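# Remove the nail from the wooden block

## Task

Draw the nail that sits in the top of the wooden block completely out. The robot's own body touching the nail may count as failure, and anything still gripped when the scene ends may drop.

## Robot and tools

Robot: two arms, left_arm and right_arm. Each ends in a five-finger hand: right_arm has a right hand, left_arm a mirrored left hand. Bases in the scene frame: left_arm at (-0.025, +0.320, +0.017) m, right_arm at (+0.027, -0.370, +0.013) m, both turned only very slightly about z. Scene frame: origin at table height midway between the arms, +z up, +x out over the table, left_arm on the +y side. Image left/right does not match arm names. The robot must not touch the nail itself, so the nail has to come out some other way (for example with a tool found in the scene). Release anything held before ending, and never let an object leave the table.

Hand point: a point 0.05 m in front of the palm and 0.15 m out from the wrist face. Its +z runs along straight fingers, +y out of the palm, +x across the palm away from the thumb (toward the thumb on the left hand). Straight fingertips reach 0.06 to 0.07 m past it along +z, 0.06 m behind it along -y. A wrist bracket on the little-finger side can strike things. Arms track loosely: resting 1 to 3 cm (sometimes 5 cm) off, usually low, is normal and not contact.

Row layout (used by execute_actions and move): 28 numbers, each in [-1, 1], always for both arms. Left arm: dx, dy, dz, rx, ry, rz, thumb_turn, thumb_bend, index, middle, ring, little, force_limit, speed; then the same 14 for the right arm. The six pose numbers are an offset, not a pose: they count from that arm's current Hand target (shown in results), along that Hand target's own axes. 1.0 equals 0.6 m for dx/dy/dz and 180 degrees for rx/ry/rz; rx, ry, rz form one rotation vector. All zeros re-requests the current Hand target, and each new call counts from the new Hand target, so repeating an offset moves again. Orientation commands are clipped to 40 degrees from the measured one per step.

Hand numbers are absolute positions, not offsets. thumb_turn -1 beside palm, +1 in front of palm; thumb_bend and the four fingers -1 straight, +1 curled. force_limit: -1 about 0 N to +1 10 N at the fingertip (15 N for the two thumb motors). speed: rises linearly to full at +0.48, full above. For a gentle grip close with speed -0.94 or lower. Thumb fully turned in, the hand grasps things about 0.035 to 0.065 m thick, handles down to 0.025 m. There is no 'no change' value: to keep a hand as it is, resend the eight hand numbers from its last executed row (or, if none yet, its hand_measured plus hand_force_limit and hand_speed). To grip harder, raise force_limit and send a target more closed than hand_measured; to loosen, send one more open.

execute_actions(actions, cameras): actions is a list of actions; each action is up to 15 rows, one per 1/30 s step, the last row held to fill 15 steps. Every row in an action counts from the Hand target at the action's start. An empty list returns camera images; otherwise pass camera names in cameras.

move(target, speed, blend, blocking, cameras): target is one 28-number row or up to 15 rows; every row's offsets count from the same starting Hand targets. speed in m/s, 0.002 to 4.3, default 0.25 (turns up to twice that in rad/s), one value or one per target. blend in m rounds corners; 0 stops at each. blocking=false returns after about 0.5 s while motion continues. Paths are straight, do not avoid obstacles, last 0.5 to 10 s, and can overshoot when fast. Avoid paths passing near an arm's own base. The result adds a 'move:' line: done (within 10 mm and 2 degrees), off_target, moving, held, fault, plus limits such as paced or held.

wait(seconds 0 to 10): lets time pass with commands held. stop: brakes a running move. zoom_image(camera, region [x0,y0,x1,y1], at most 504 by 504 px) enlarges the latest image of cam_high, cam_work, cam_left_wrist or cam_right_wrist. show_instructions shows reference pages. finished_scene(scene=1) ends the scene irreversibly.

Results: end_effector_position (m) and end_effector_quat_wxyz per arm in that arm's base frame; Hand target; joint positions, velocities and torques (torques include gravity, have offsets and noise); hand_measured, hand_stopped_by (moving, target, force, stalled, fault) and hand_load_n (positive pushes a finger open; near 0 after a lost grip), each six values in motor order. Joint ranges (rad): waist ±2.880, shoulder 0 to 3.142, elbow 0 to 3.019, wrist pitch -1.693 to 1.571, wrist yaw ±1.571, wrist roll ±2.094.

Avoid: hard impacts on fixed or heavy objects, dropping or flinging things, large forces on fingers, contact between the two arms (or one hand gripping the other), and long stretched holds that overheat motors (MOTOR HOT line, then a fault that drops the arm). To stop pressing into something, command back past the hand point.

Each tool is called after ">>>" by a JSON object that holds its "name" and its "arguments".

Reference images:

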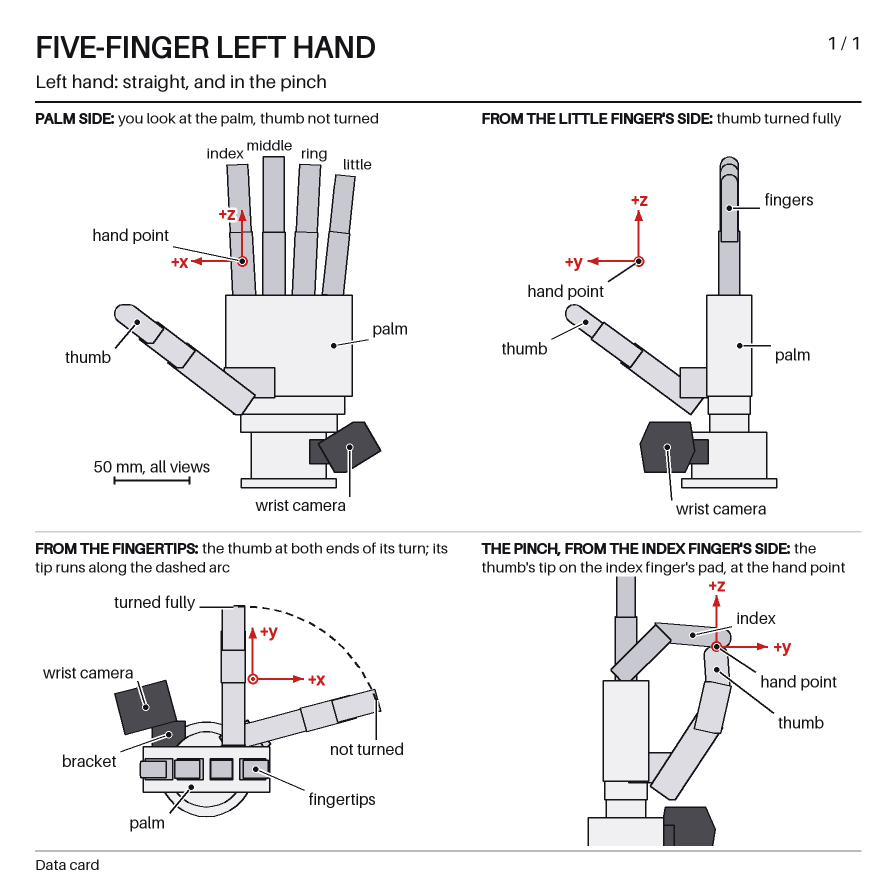

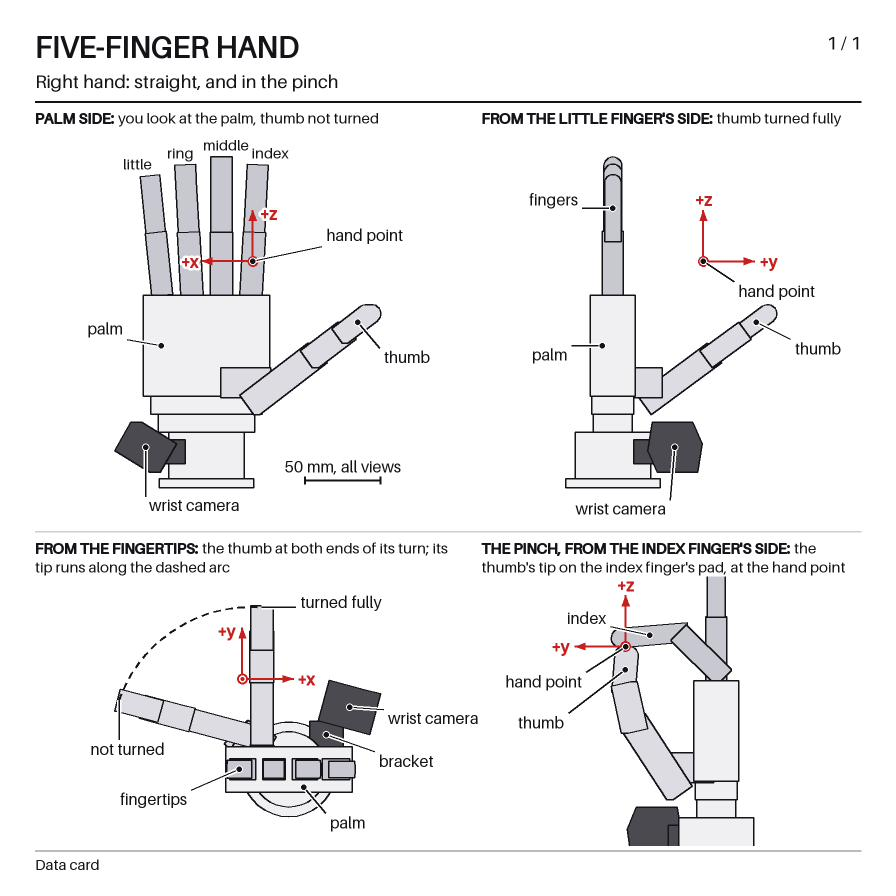

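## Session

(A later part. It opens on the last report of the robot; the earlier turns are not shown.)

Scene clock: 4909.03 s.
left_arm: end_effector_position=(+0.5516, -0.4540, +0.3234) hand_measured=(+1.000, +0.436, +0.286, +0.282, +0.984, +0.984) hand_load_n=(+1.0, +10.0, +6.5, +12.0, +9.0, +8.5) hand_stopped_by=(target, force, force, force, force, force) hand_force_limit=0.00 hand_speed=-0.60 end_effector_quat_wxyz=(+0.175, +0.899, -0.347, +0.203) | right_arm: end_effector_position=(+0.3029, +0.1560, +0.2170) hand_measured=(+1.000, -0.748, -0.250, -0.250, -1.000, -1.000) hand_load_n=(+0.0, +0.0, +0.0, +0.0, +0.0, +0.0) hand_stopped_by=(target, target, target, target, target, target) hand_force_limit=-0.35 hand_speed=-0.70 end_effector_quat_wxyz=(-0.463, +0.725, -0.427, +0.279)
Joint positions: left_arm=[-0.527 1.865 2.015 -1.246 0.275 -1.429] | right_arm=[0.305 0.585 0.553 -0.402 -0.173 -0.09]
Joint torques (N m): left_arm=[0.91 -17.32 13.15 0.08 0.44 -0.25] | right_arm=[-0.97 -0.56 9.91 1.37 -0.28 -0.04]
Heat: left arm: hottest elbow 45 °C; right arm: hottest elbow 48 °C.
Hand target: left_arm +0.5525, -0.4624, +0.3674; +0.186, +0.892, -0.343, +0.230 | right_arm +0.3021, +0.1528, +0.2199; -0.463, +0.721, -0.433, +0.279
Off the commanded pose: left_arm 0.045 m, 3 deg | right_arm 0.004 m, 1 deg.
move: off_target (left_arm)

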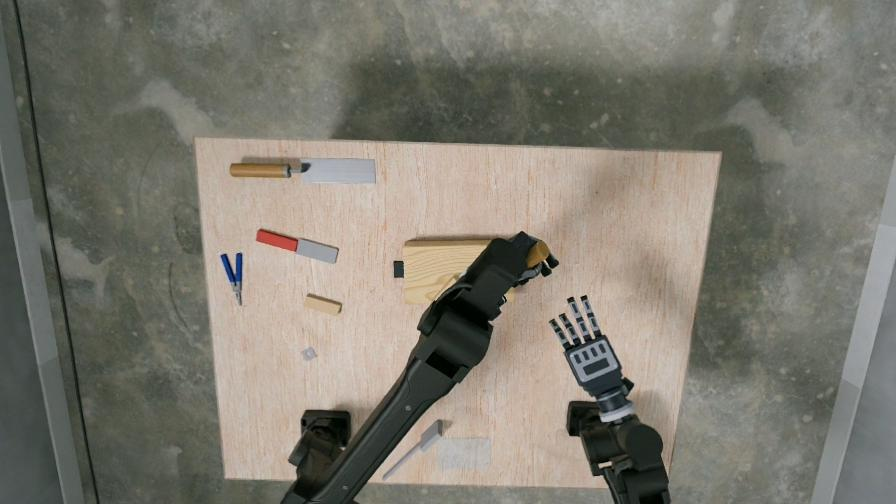

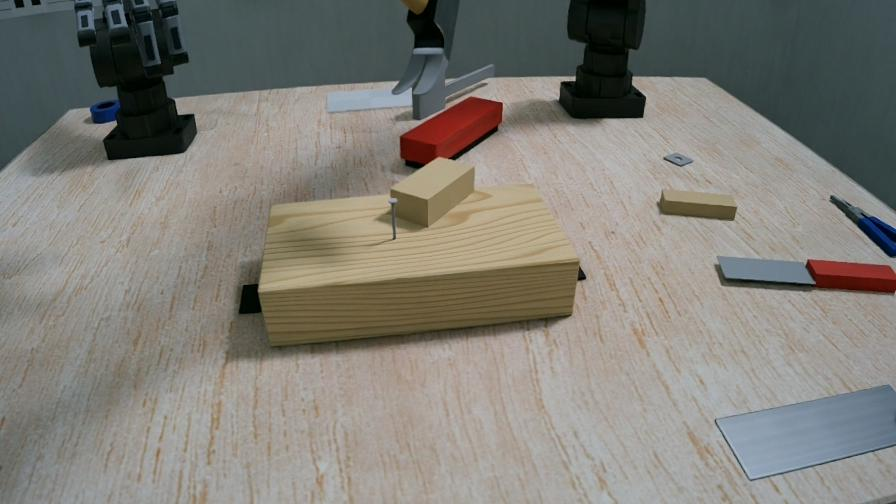

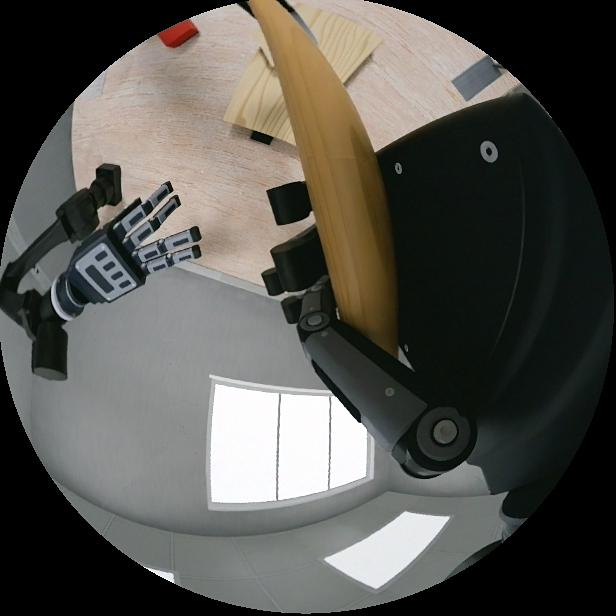

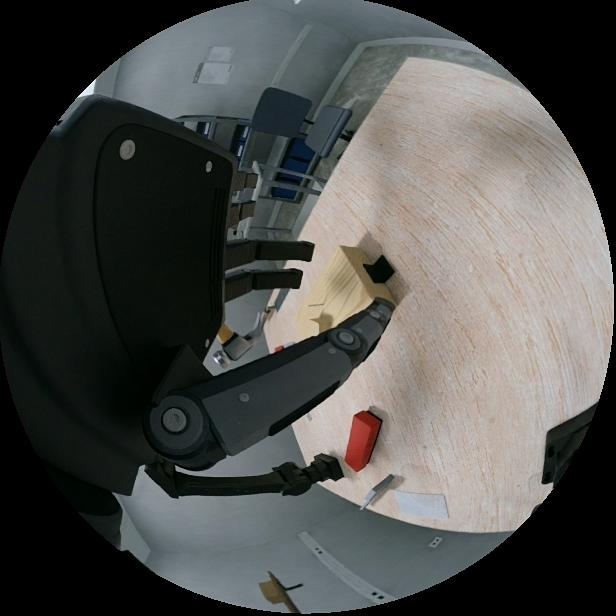

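>>> {"name": "move", "arguments": {"target": [[-0.1037,0.0082,0.055,0,0,0,1,1,1,1,1,1,0,-0.6,0,0,0,0,0,0,1,-0.75,-0.25,-0.25,-1,-1,-0.35,-0.7]], "speed": 0.08, "cameras": ["cam_high","cam_work"]}}

>>> {"name": "zoom_image", "arguments": {"camera": "cam_work", "region": [330, 80, 490, 240]}}

>>> {"name": "zoom_image", "arguments": {"camera": "cam_high", "region": [430, 250, 490, 310]}}

Scene clock: 4959.33 s.
left_arm: end_effector_position=(+0.5225, -0.4426, +0.2673) hand_measured=(+1.000, +0.436, +0.286, +0.282, +0.984, +0.984) hand_load_n=(+1.0, +10.0, +6.0, +12.0, +9.0, +8.0) hand_stopped_by=(target, force, force, force, force, force) hand_force_limit=0.00 hand_speed=-0.60 end_effector_quat_wxyz=(+0.176, +0.899, -0.348, +0.201) | right_arm: end_effector_position=(+0.3029, +0.1560, +0.2170) hand_measured=(+1.000, -0.748, -0.250, -0.250, -1.000, -1.000) hand_load_n=(+0.0, +0.0, +0.0, +0.0, +0.0, +0.0) hand_stopped_by=(target, target, target, target, target, target) hand_force_limit=-0.35 hand_speed=-0.70 end_effector_quat_wxyz=(-0.463, +0.725, -0.427, +0.279)
Joint positions: left_arm=[-0.535 1.768 1.731 -1.061 0.273 -1.433] | right_arm=[0.305 0.585 0.553 -0.402 -0.173 -0.09]
Joint torques (N m): left_arm=[0.56 -18.67 9.5 1.03 0.31 -0.31] | right_arm=[-1.03 -0.5 9.94 1.35 -0.29 -0.03]
Heat: left arm: hottest elbow 48 °C; right arm: hottest elbow 48 °C.
Hand target: left_arm +0.5175, -0.4493, +0.3076; +0.186, +0.892, -0.342, +0.230 | right_arm +0.3021, +0.1528, +0.2199; -0.463, +0.721, -0.433, +0.279
Off the commanded pose: left_arm 0.041 m, 4 deg | right_arm 0.004 m, 1 deg.
move: off_target (left_arm)
Images, in order (width x height): cam_high 896x504, cam_work 896x504.

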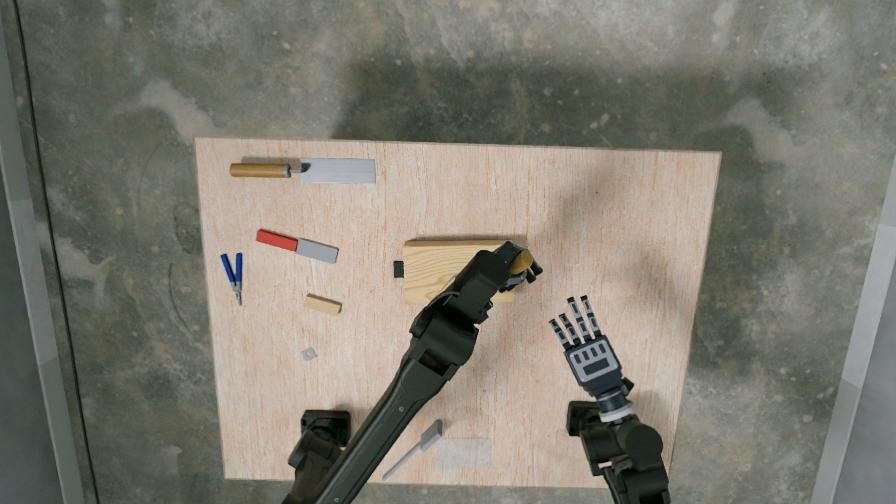

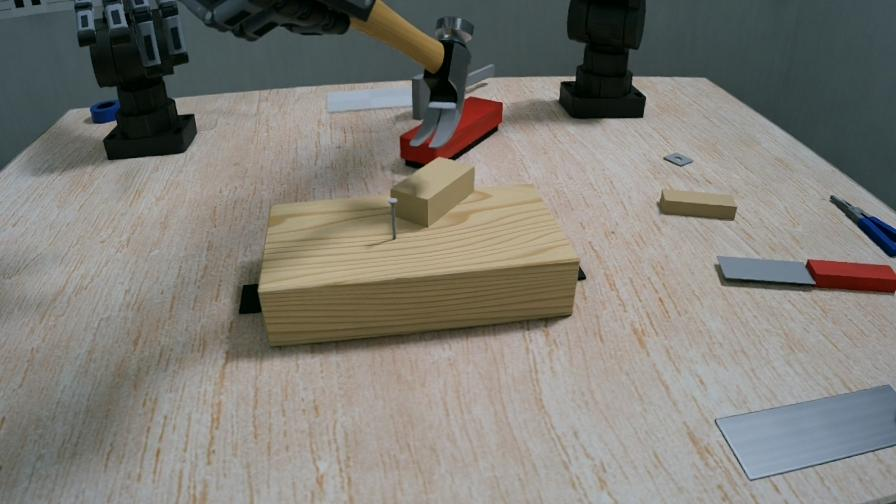

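Scaled by 3.150 from the camera's 896x504 image, which has a finer 1280x720 frame.

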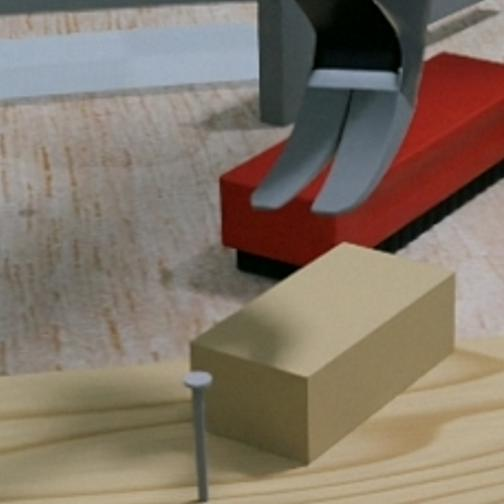

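Scaled by 8.400 from the camera's 896x504 image, which has a finer 1280x720 frame.

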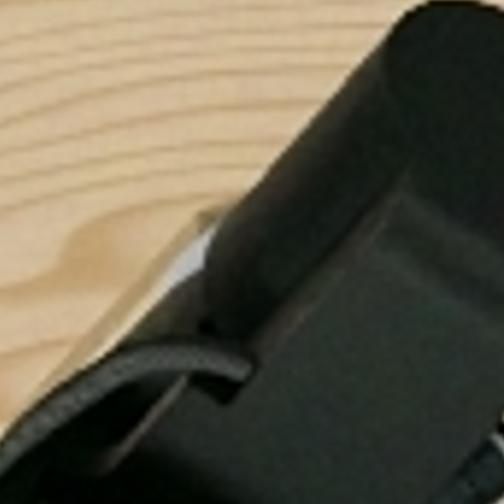

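>>> {"name": "zoom_image", "arguments": {"camera": "cam_work", "region": [350, 0, 510, 160]}}

Scaled by 3.150 from the camera's 896x504 image, which has a finer 1280x720 frame.

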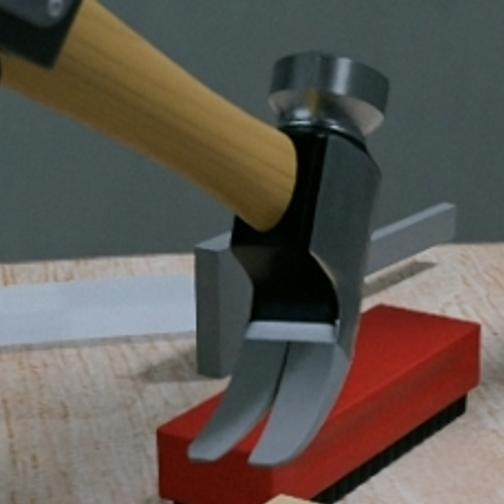

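>>> {"name": "zoom_image", "arguments": {"camera": "cam_high", "region": [480, 230, 560, 310]}}

>>> {"name": "zoom_image", "arguments": {"camera": "cam_work", "region": [170, 0, 490, 180]}}

Scaled by 6.300 from the camera's 896x504 image, which has a finer 1280x720 frame.

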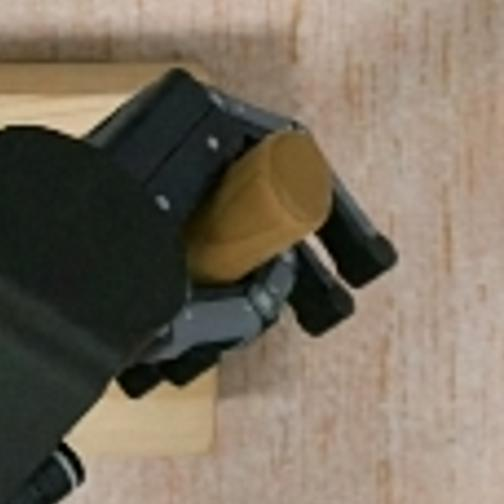

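Scaled by 1.575 from the camera's 896x504 image, which has a finer 1280x720 frame.

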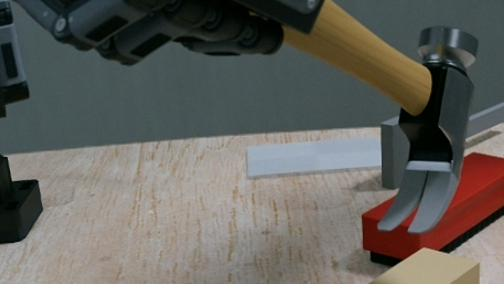

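>>> {"name": "move", "arguments": {"target": [[0,0,0,0,0,0,1,1,1,1,1,1,0,-0.6,-0.2213,0.0468,-0.0230,0.0669,-0.1162,-0.0530,1,-0.75,-0.25,-0.25,-1,-1,-0.35,-0.7]], "speed": 0.15, "cameras": ["cam_high","cam_right_wrist","cam_left_wrist"]}}

Scene clock: 5093.50 s.
left_arm: end_effector_position=(+0.5224, -0.4426, +0.2671) hand_measured=(+1.000, +0.436, +0.286, +0.282, +0.984, +0.984) hand_load_n=(+1.0, +10.0, +6.0, +11.5, +9.0, +8.5) hand_stopped_by=(target, force, force, force, force, force) hand_force_limit=0.00 hand_speed=-0.60 end_effector_quat_wxyz=(+0.176, +0.899, -0.348, +0.201) | right_arm: end_effector_position=(+0.2176, +0.2536, +0.1911) hand_measured=(+1.000, -0.748, -0.250, -0.250, -1.000, -1.000) hand_load_n=(+0.0, +0.0, +0.0, +0.0, +0.0, +0.0) hand_stopped_by=(target, target, target, target, target, target) hand_force_limit=-0.35 hand_speed=-0.70 end_effector_quat_wxyz=(-0.571, +0.748, -0.256, +0.221)
Joint positions: left_arm=[-0.535 1.768 1.731 -1.061 0.273 -1.433] | right_arm=[0.681 0.462 0.352 -0.147 -0.184 -0.088]
Joint torques (N m): left_arm=[0.62 -18.37 9.5 1.09 0.31 -0.31] | right_arm=[1.14 1.32 9.92 3.21 0 -0.07]
Heat: left arm: hottest elbow 46 °C; right arm: hottest elbow 48 °C.
Hand target: left_arm +0.5175, -0.4493, +0.3073; +0.186, +0.892, -0.343, +0.230 | right_arm +0.2184, +0.2588, +0.1999; -0.582, +0.740, -0.250, +0.225
Off the commanded pose: left_arm 0.041 m, 4 deg | right_arm 0.010 m, 2 deg.
move: off_target (left_arm)
Images, in order (width x height): cam_high 896x504, cam_left_wrist 616x616, cam_right_wrist 616x616.

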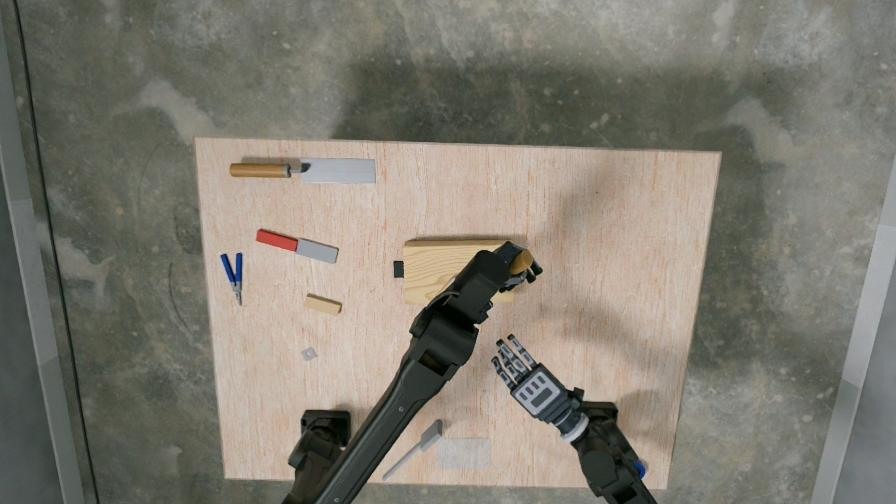

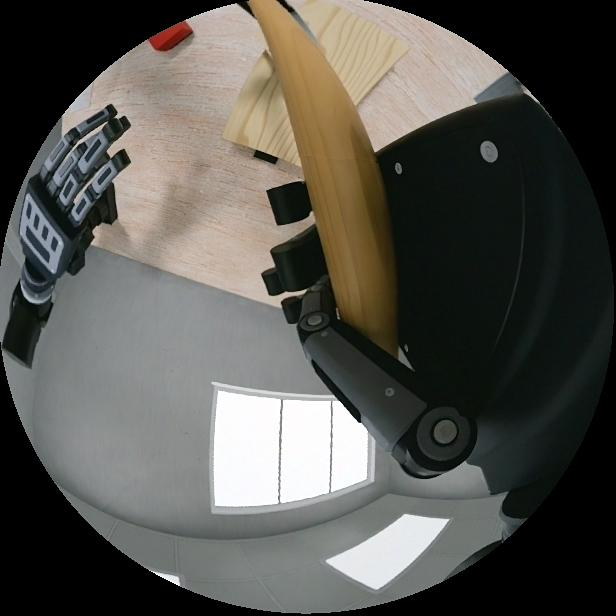

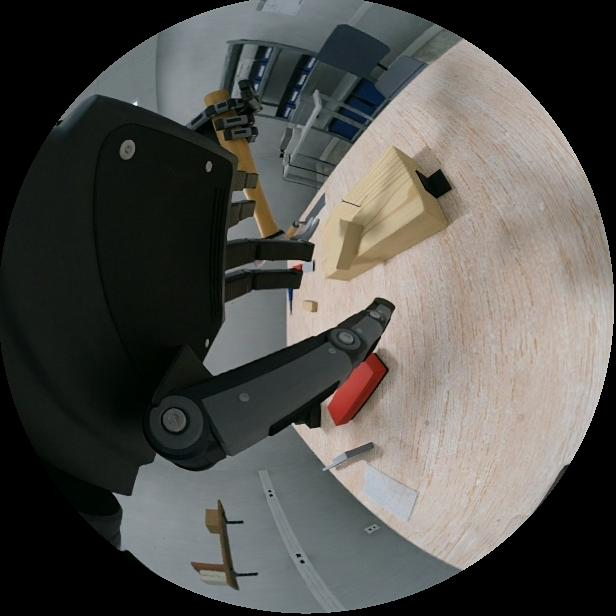

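>>> {"name": "move", "arguments": {"target": [[0,0,0,0,0,0,1,1,1,1,1,1,0,-0.6,0,0,0,0,0,0,1,-0.75,-1,-1,-1,-1,-0.35,-0.2]], "speed": 0.15, "cameras": ["cam_right_wrist","cam_work"]}}

>>> {"name": "zoom_image", "arguments": {"camera": "cam_right_wrist", "region": [220, 140, 380, 300]}}

Scene clock: 5099.97 s.
left_arm: end_effector_position=(+0.5224, -0.4426, +0.2671) hand_measured=(+1.000, +0.436, +0.286, +0.282, +0.984, +0.984) hand_load_n=(+1.0, +10.0, +6.0, +12.0, +9.0, +8.5) hand_stopped_by=(target, force, force, force, force, force) hand_force_limit=0.00 hand_speed=-0.60 end_effector_quat_wxyz=(+0.176, +0.899, -0.348, +0.201) | right_arm: end_effector_position=(+0.2178, +0.2536, +0.1915) hand_measured=(+1.000, -0.748, -1.000, -1.000, -1.000, -1.000) hand_load_n=(+0.0, +0.0, +0.0, +0.0, +0.0, +0.0) hand_stopped_by=(target, target, target, target, target, target) hand_force_limit=-0.35 hand_speed=-0.20 end_effector_quat_wxyz=(-0.571, +0.748, -0.256, +0.222)
Joint positions: left_arm=[-0.535 1.768 1.731 -1.061 0.273 -1.433] | right_arm=[0.681 0.462 0.352 -0.146 -0.183 -0.088]
Joint torques (N m): left_arm=[0.67 -18.32 9.46 1.09 0.3 -0.31] | right_arm=[0.91 1.32 9.94 3.18 -0.01 -0.08]
Heat: left arm: hottest elbow 46 °C; right arm: hottest elbow 48 °C.
Hand target: left_arm +0.5175, -0.4493, +0.3073; +0.186, +0.892, -0.343, +0.230 | right_arm +0.2185, +0.2588, +0.2000; -0.582, +0.740, -0.250, +0.225
Off the commanded pose: left_arm 0.041 m, 4 deg | right_arm 0.010 m, 2 deg.
move: off_target (left_arm)
Images, in order (width x height): cam_work 896x504, cam_right_wrist 616x616.

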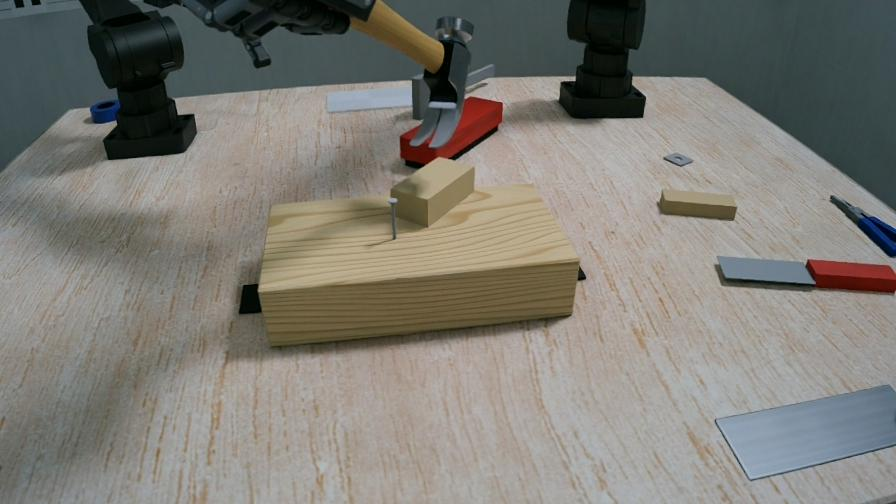

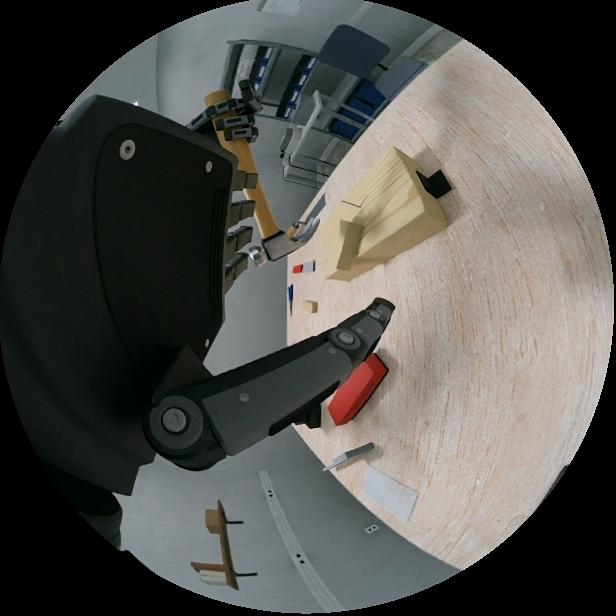

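Scaled by 3.150 from the camera's 616x616 image, which has a finer 880x880 frame.

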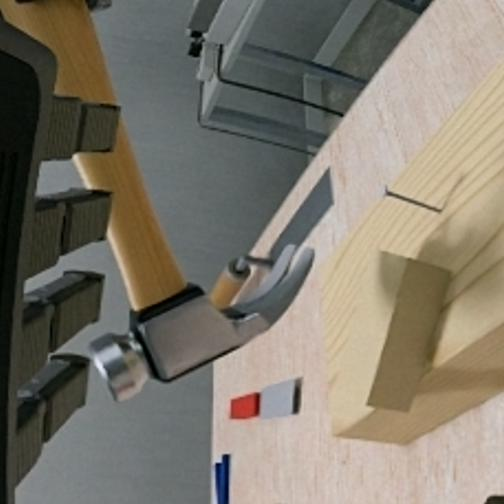

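>>> {"name": "zoom_image", "arguments": {"camera": "cam_right_wrist", "region": [305, 130, 465, 290]}}

>>> {"name": "zoom_image", "arguments": {"camera": "cam_right_wrist", "region": [235, 195, 335, 295]}}

Scaled by 3.150 from the camera's 616x616 image, which has a finer 880x880 frame.

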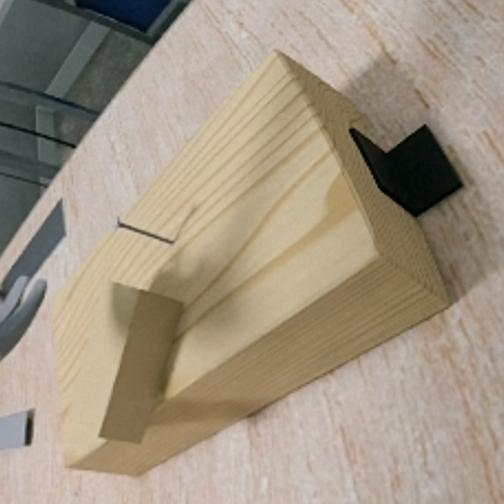

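Scaled by 5.040 from the camera's 616x616 image, which has a finer 880x880 frame.

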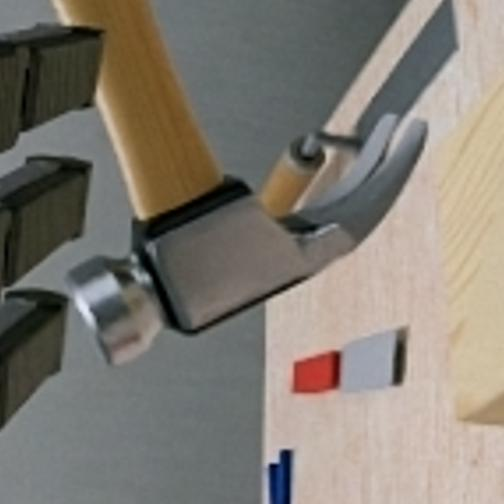

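>>> {"name": "move", "arguments": {"target": [[0.0228,-0.0255,-0.0147,-0.0713,0.0239,0,1,1,1,1,1,1,0,-0.6,0,0,0,0,0,0,1,-0.75,-1,-1,-1,-1,-0.35,-0.2]], "speed": 0.08, "cameras": ["cam_high","cam_right_wrist","cam_work"]}}

>>> {"name": "zoom_image", "arguments": {"camera": "cam_right_wrist", "region": [235, 150, 375, 290]}}

>>> {"name": "zoom_image", "arguments": {"camera": "cam_work", "region": [340, 10, 500, 170]}}

>>> {"name": "zoom_image", "arguments": {"camera": "cam_high", "region": [440, 230, 540, 330]}}

Scene clock: 5239.17 s.
left_arm: end_effector_position=(+0.5218, -0.4431, +0.2875) hand_measured=(+1.000, +0.436, +0.286, +0.282, +0.984, +0.984) hand_load_n=(+1.0, +10.0, +6.0, +12.0, +8.5, +7.5) hand_stopped_by=(target, force, force, force, force, force) hand_force_limit=0.00 hand_speed=-0.60 end_effector_quat_wxyz=(+0.289, +0.860, -0.372, +0.199) | right_arm: end_effector_position=(+0.2178, +0.2536, +0.1915) hand_measured=(+1.000, -0.748, -1.000, -1.000, -1.000, -1.000) hand_load_n=(+0.0, +0.0, +0.0, +0.0, +0.0, +0.0) hand_stopped_by=(target, target, target, target, target, target) hand_force_limit=-0.35 hand_speed=-0.20 end_effector_quat_wxyz=(-0.571, +0.748, -0.256, +0.222)
Joint positions: left_arm=[-0.474 1.791 1.728 -1.012 0.541 -1.369] | right_arm=[0.681 0.462 0.352 -0.146 -0.183 -0.088]
Joint torques (N m): left_arm=[2.32 -16.26 11.15 1.07 0.77 -0.34] | right_arm=[0.91 1.32 9.99 3.29 0 -0.08]
Heat: left arm: hottest elbow 45 °C; right arm: hottest elbow 48 °C.
Hand target: left_arm +0.5346, -0.4417, +0.3196; +0.297, +0.856, -0.359, +0.223 | right_arm +0.2185, +0.2588, +0.2000; -0.582, +0.740, -0.250, +0.225
Off the commanded pose: left_arm 0.034 m, 3 deg | right_arm 0.010 m, 2 deg.
move: off_target (left_arm)
Images, in order (width x height): cam_high 896x504, cam_work 896x504, cam_right_wrist 616x616.

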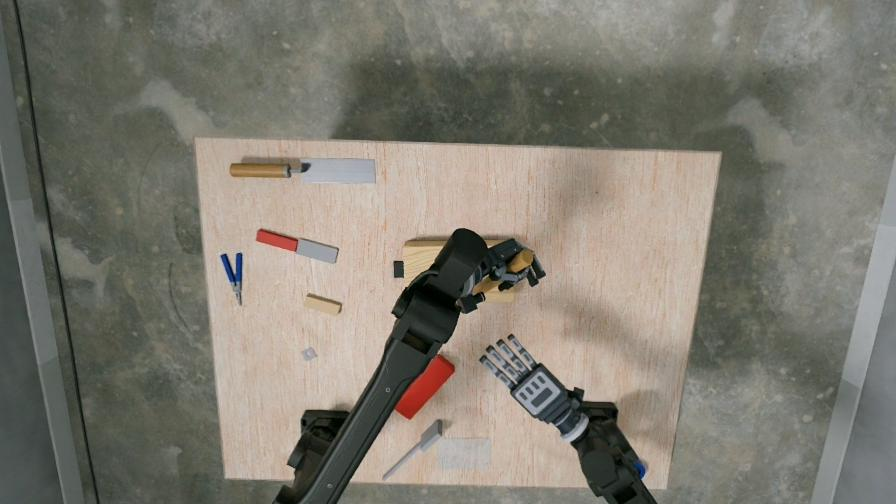

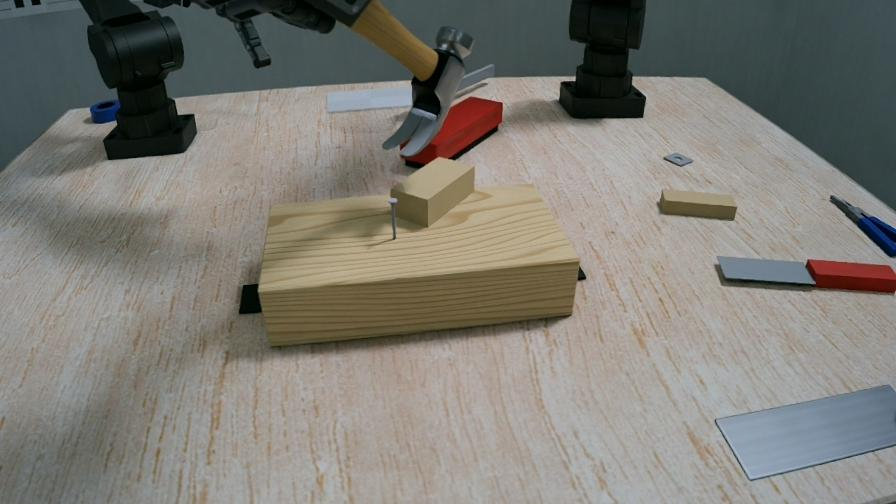

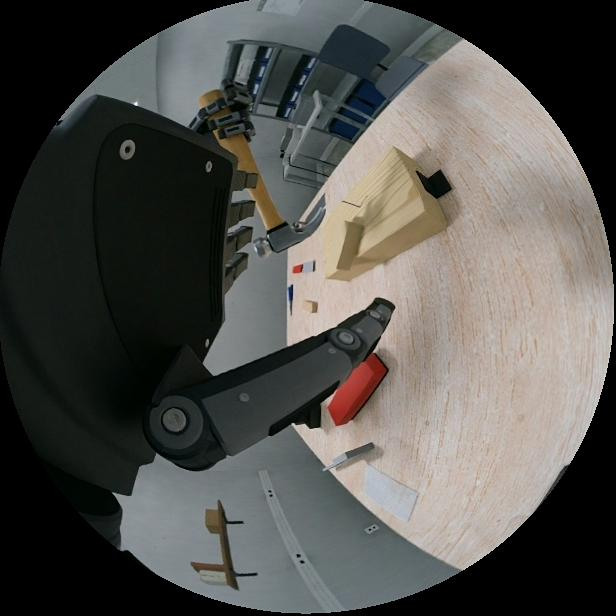

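Scaled by 3.600 from the camera's 616x616 image, which has a finer 880x880 frame.

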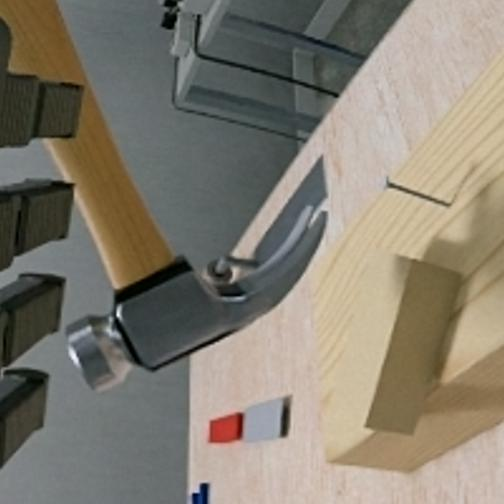

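Scaled by 3.150 from the camera's 896x504 image, which has a finer 1280x720 frame.

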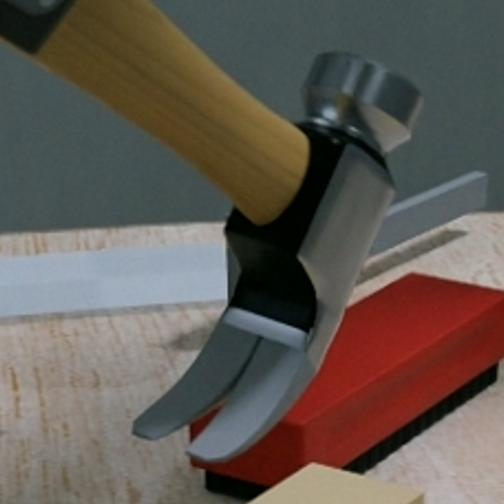

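Scaled by 5.040 from the camera's 896x504 image, which has a finer 1280x720 frame.

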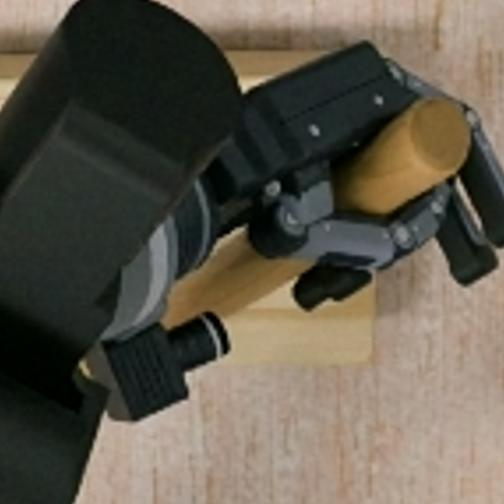

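>>> {"name": "move", "arguments": {"target": [[-0.0042,-0.0387,0.0148,0,0,0,1,1,1,1,1,1,0,-0.6,0,0,0,0,0,0,1,-0.75,-1,-1,-1,-1,-0.35,-0.2]], "speed": 0.06, "cameras": ["cam_right_wrist","cam_work"]}}

>>> {"name": "zoom_image", "arguments": {"camera": "cam_right_wrist", "region": [265, 150, 385, 270]}}

>>> {"name": "zoom_image", "arguments": {"camera": "cam_work", "region": [340, 90, 480, 230]}}

Scene clock: 5273.17 s.
left_arm: end_effector_position=(+0.5384, -0.4323, +0.2648) hand_measured=(+1.000, +0.436, +0.286, +0.282, +0.984, +0.984) hand_load_n=(+1.5, +10.0, +6.5, +11.5, +8.5, +7.5) hand_stopped_by=(target, force, force, force, force, force) hand_force_limit=0.00 hand_speed=-0.60 end_effector_quat_wxyz=(+0.289, +0.862, -0.369, +0.194) | right_arm: end_effector_position=(+0.2178, +0.2536, +0.1915) hand_measured=(+1.000, -0.748, -1.000, -1.000, -1.000, -1.000) hand_load_n=(+0.0, +0.0, +0.0, -0.5, +0.0, +0.0) hand_stopped_by=(target, target, target, target, target, target) hand_force_limit=-0.35 hand_speed=-0.20 end_effector_quat_wxyz=(-0.571, +0.748, -0.256, +0.222)
Joint positions: left_arm=[-0.445 1.831 1.728 -0.998 0.556 -1.342] | right_arm=[0.681 0.462 0.352 -0.146 -0.183 -0.088]
Joint torques (N m): left_arm=[2.08 -17.08 11.75 1.01 0.74 -0.35] | right_arm=[0.85 1.49 9.92 3.22 -0.01 -0.09]
Heat: left arm: hottest elbow 44 °C; right arm: hottest elbow 48 °C.
Hand target: left_arm +0.5519, -0.4332, +0.3034; +0.298, +0.856, -0.359, +0.223 | right_arm +0.2185, +0.2588, +0.2000; -0.582, +0.740, -0.250, +0.225
Off the commanded pose: left_arm 0.041 m, 4 deg | right_arm 0.010 m, 2 deg.
move: off_target (left_arm)
Images, in order (width x height): cam_work 896x504, cam_right_wrist 616x616.

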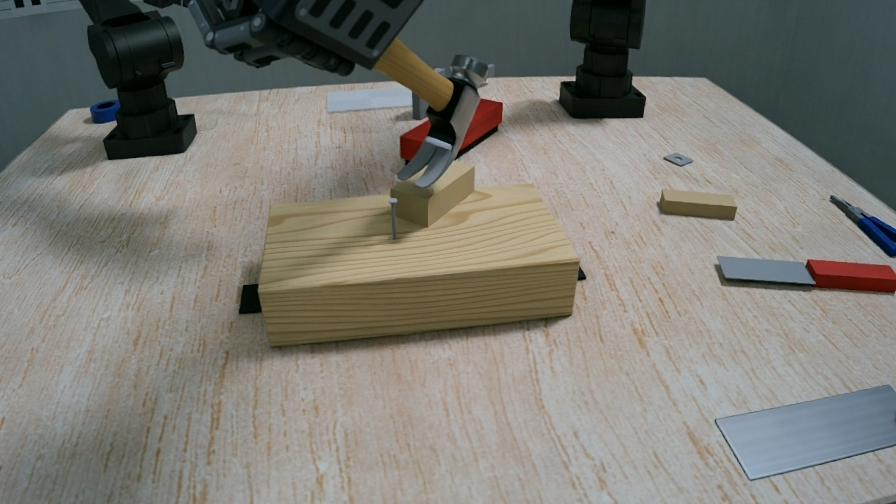

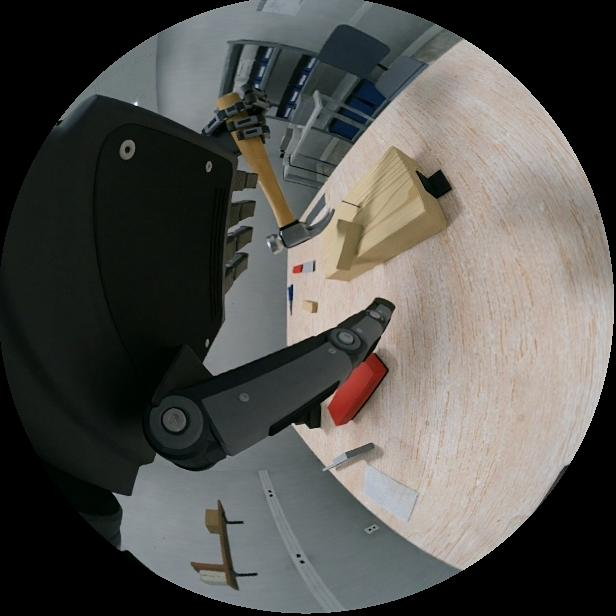

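Scaled by 4.200 from the camera's 616x616 image, which has a finer 880x880 frame.

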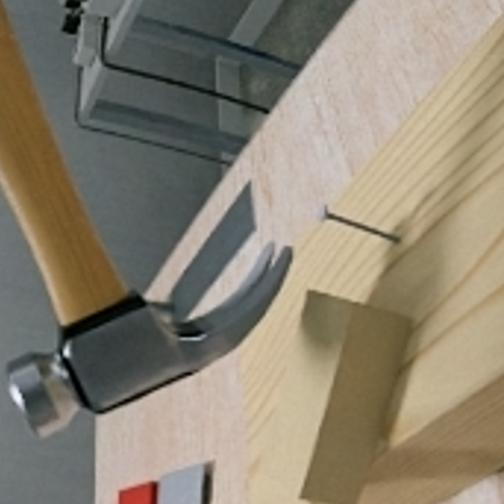

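Scaled by 3.600 from the camera's 896x504 image, which has a finer 1280x720 frame.

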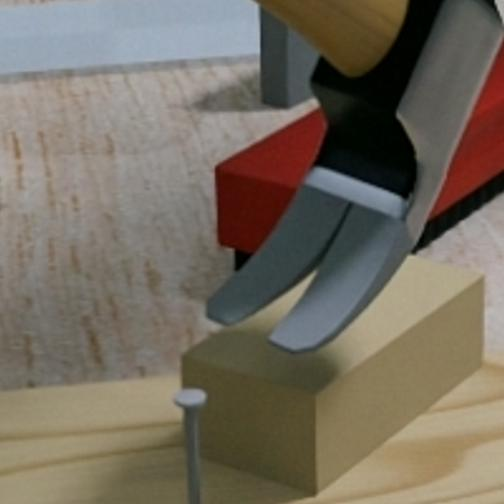

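>>> {"name": "move", "arguments": {"target": [[-0.0077,-0.0045,0.0192,0,0,0,1,1,1,1,1,1,0,-0.6,0,0,0,0,0,0,1,-0.75,-1,-1,-1,-1,-0.35,-0.2]], "speed": 0.04, "cameras": ["cam_right_wrist","cam_work"]}}

>>> {"name": "zoom_image", "arguments": {"camera": "cam_right_wrist", "region": [305, 170, 385, 250]}}

>>> {"name": "zoom_image", "arguments": {"camera": "cam_work", "region": [360, 140, 460, 240]}}

Scene clock: 5291.77 s.
left_arm: end_effector_position=(+0.5434, -0.4347, +0.2646) hand_measured=(+1.000, +0.436, +0.286, +0.282, +0.984, +0.984) hand_load_n=(+1.0, +10.0, +6.0, +12.0, +8.5, +8.0) hand_stopped_by=(target, force, force, force, force, force) hand_force_limit=0.00 hand_speed=-0.60 end_effector_quat_wxyz=(+0.290, +0.858, -0.371, +0.205) | right_arm: end_effector_position=(+0.2178, +0.2536, +0.1915) hand_measured=(+1.000, -0.748, -1.000, -1.000, -1.000, -1.000) hand_load_n=(+0.0, +0.0, +0.0, +0.0, +0.0, +0.0) hand_stopped_by=(target, target, target, target, target, target) hand_force_limit=-0.35 hand_speed=-0.20 end_effector_quat_wxyz=(-0.571, +0.748, -0.256, +0.222)
Joint positions: left_arm=[-0.445 1.836 1.728 -0.97 0.556 -1.342] | right_arm=[0.681 0.462 0.352 -0.146 -0.183 -0.088]
Joint torques (N m): left_arm=[1.67 -16.73 10.59 1.14 0.64 -0.41] | right_arm=[0.97 1.2 9.94 3.28 0 -0.07]
Heat: left arm: hottest elbow 44 °C; right arm: hottest elbow 48 °C.
Hand target: left_arm +0.5528, -0.4372, +0.2914; +0.297, +0.856, -0.359, +0.223 | right_arm +0.2185, +0.2588, +0.2000; -0.582, +0.740, -0.250, +0.225
Off the commanded pose: left_arm 0.028 m, 3 deg | right_arm 0.010 m, 2 deg.
move: off_target (left_arm)
Images, in order (width x height): cam_work 896x504, cam_right_wrist 616x616.

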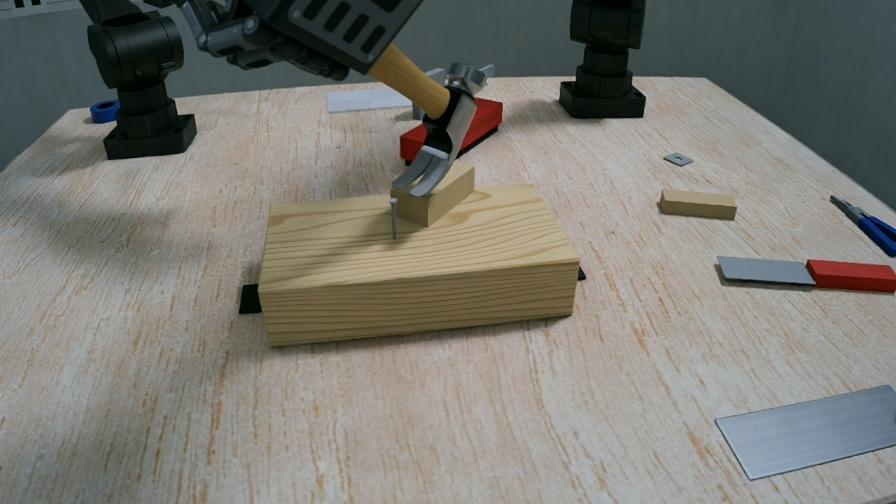

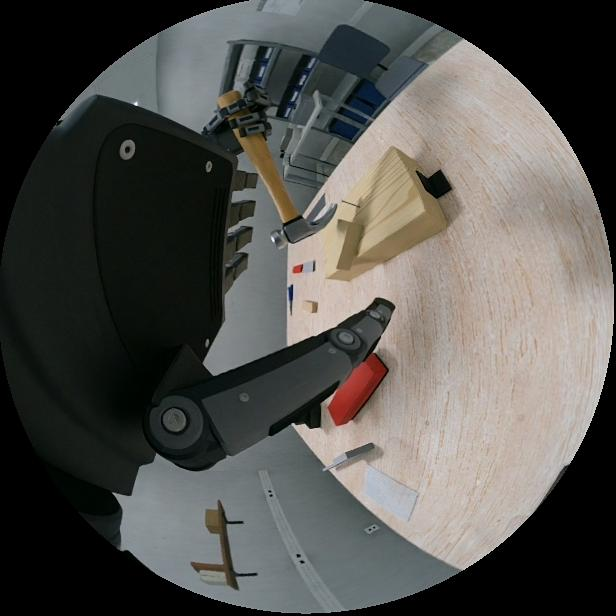

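Scaled by 6.300 from the camera's 616x616 image, which has a finer 880x880 frame.

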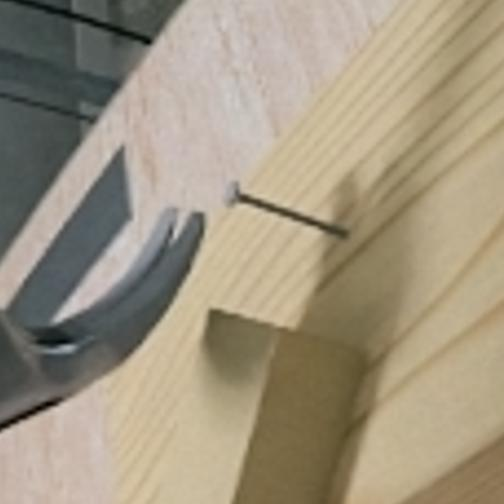

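Scaled by 5.040 from the camera's 896x504 image, which has a finer 1280x720 frame.

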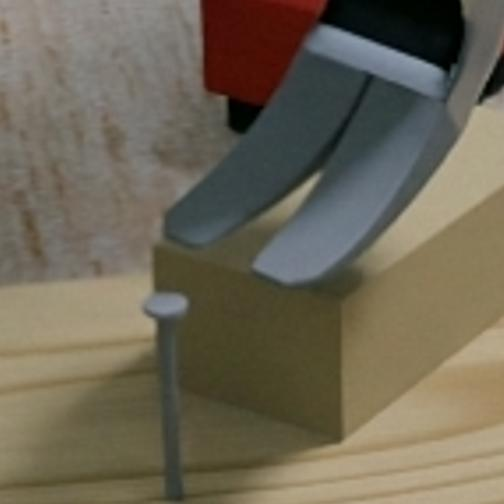

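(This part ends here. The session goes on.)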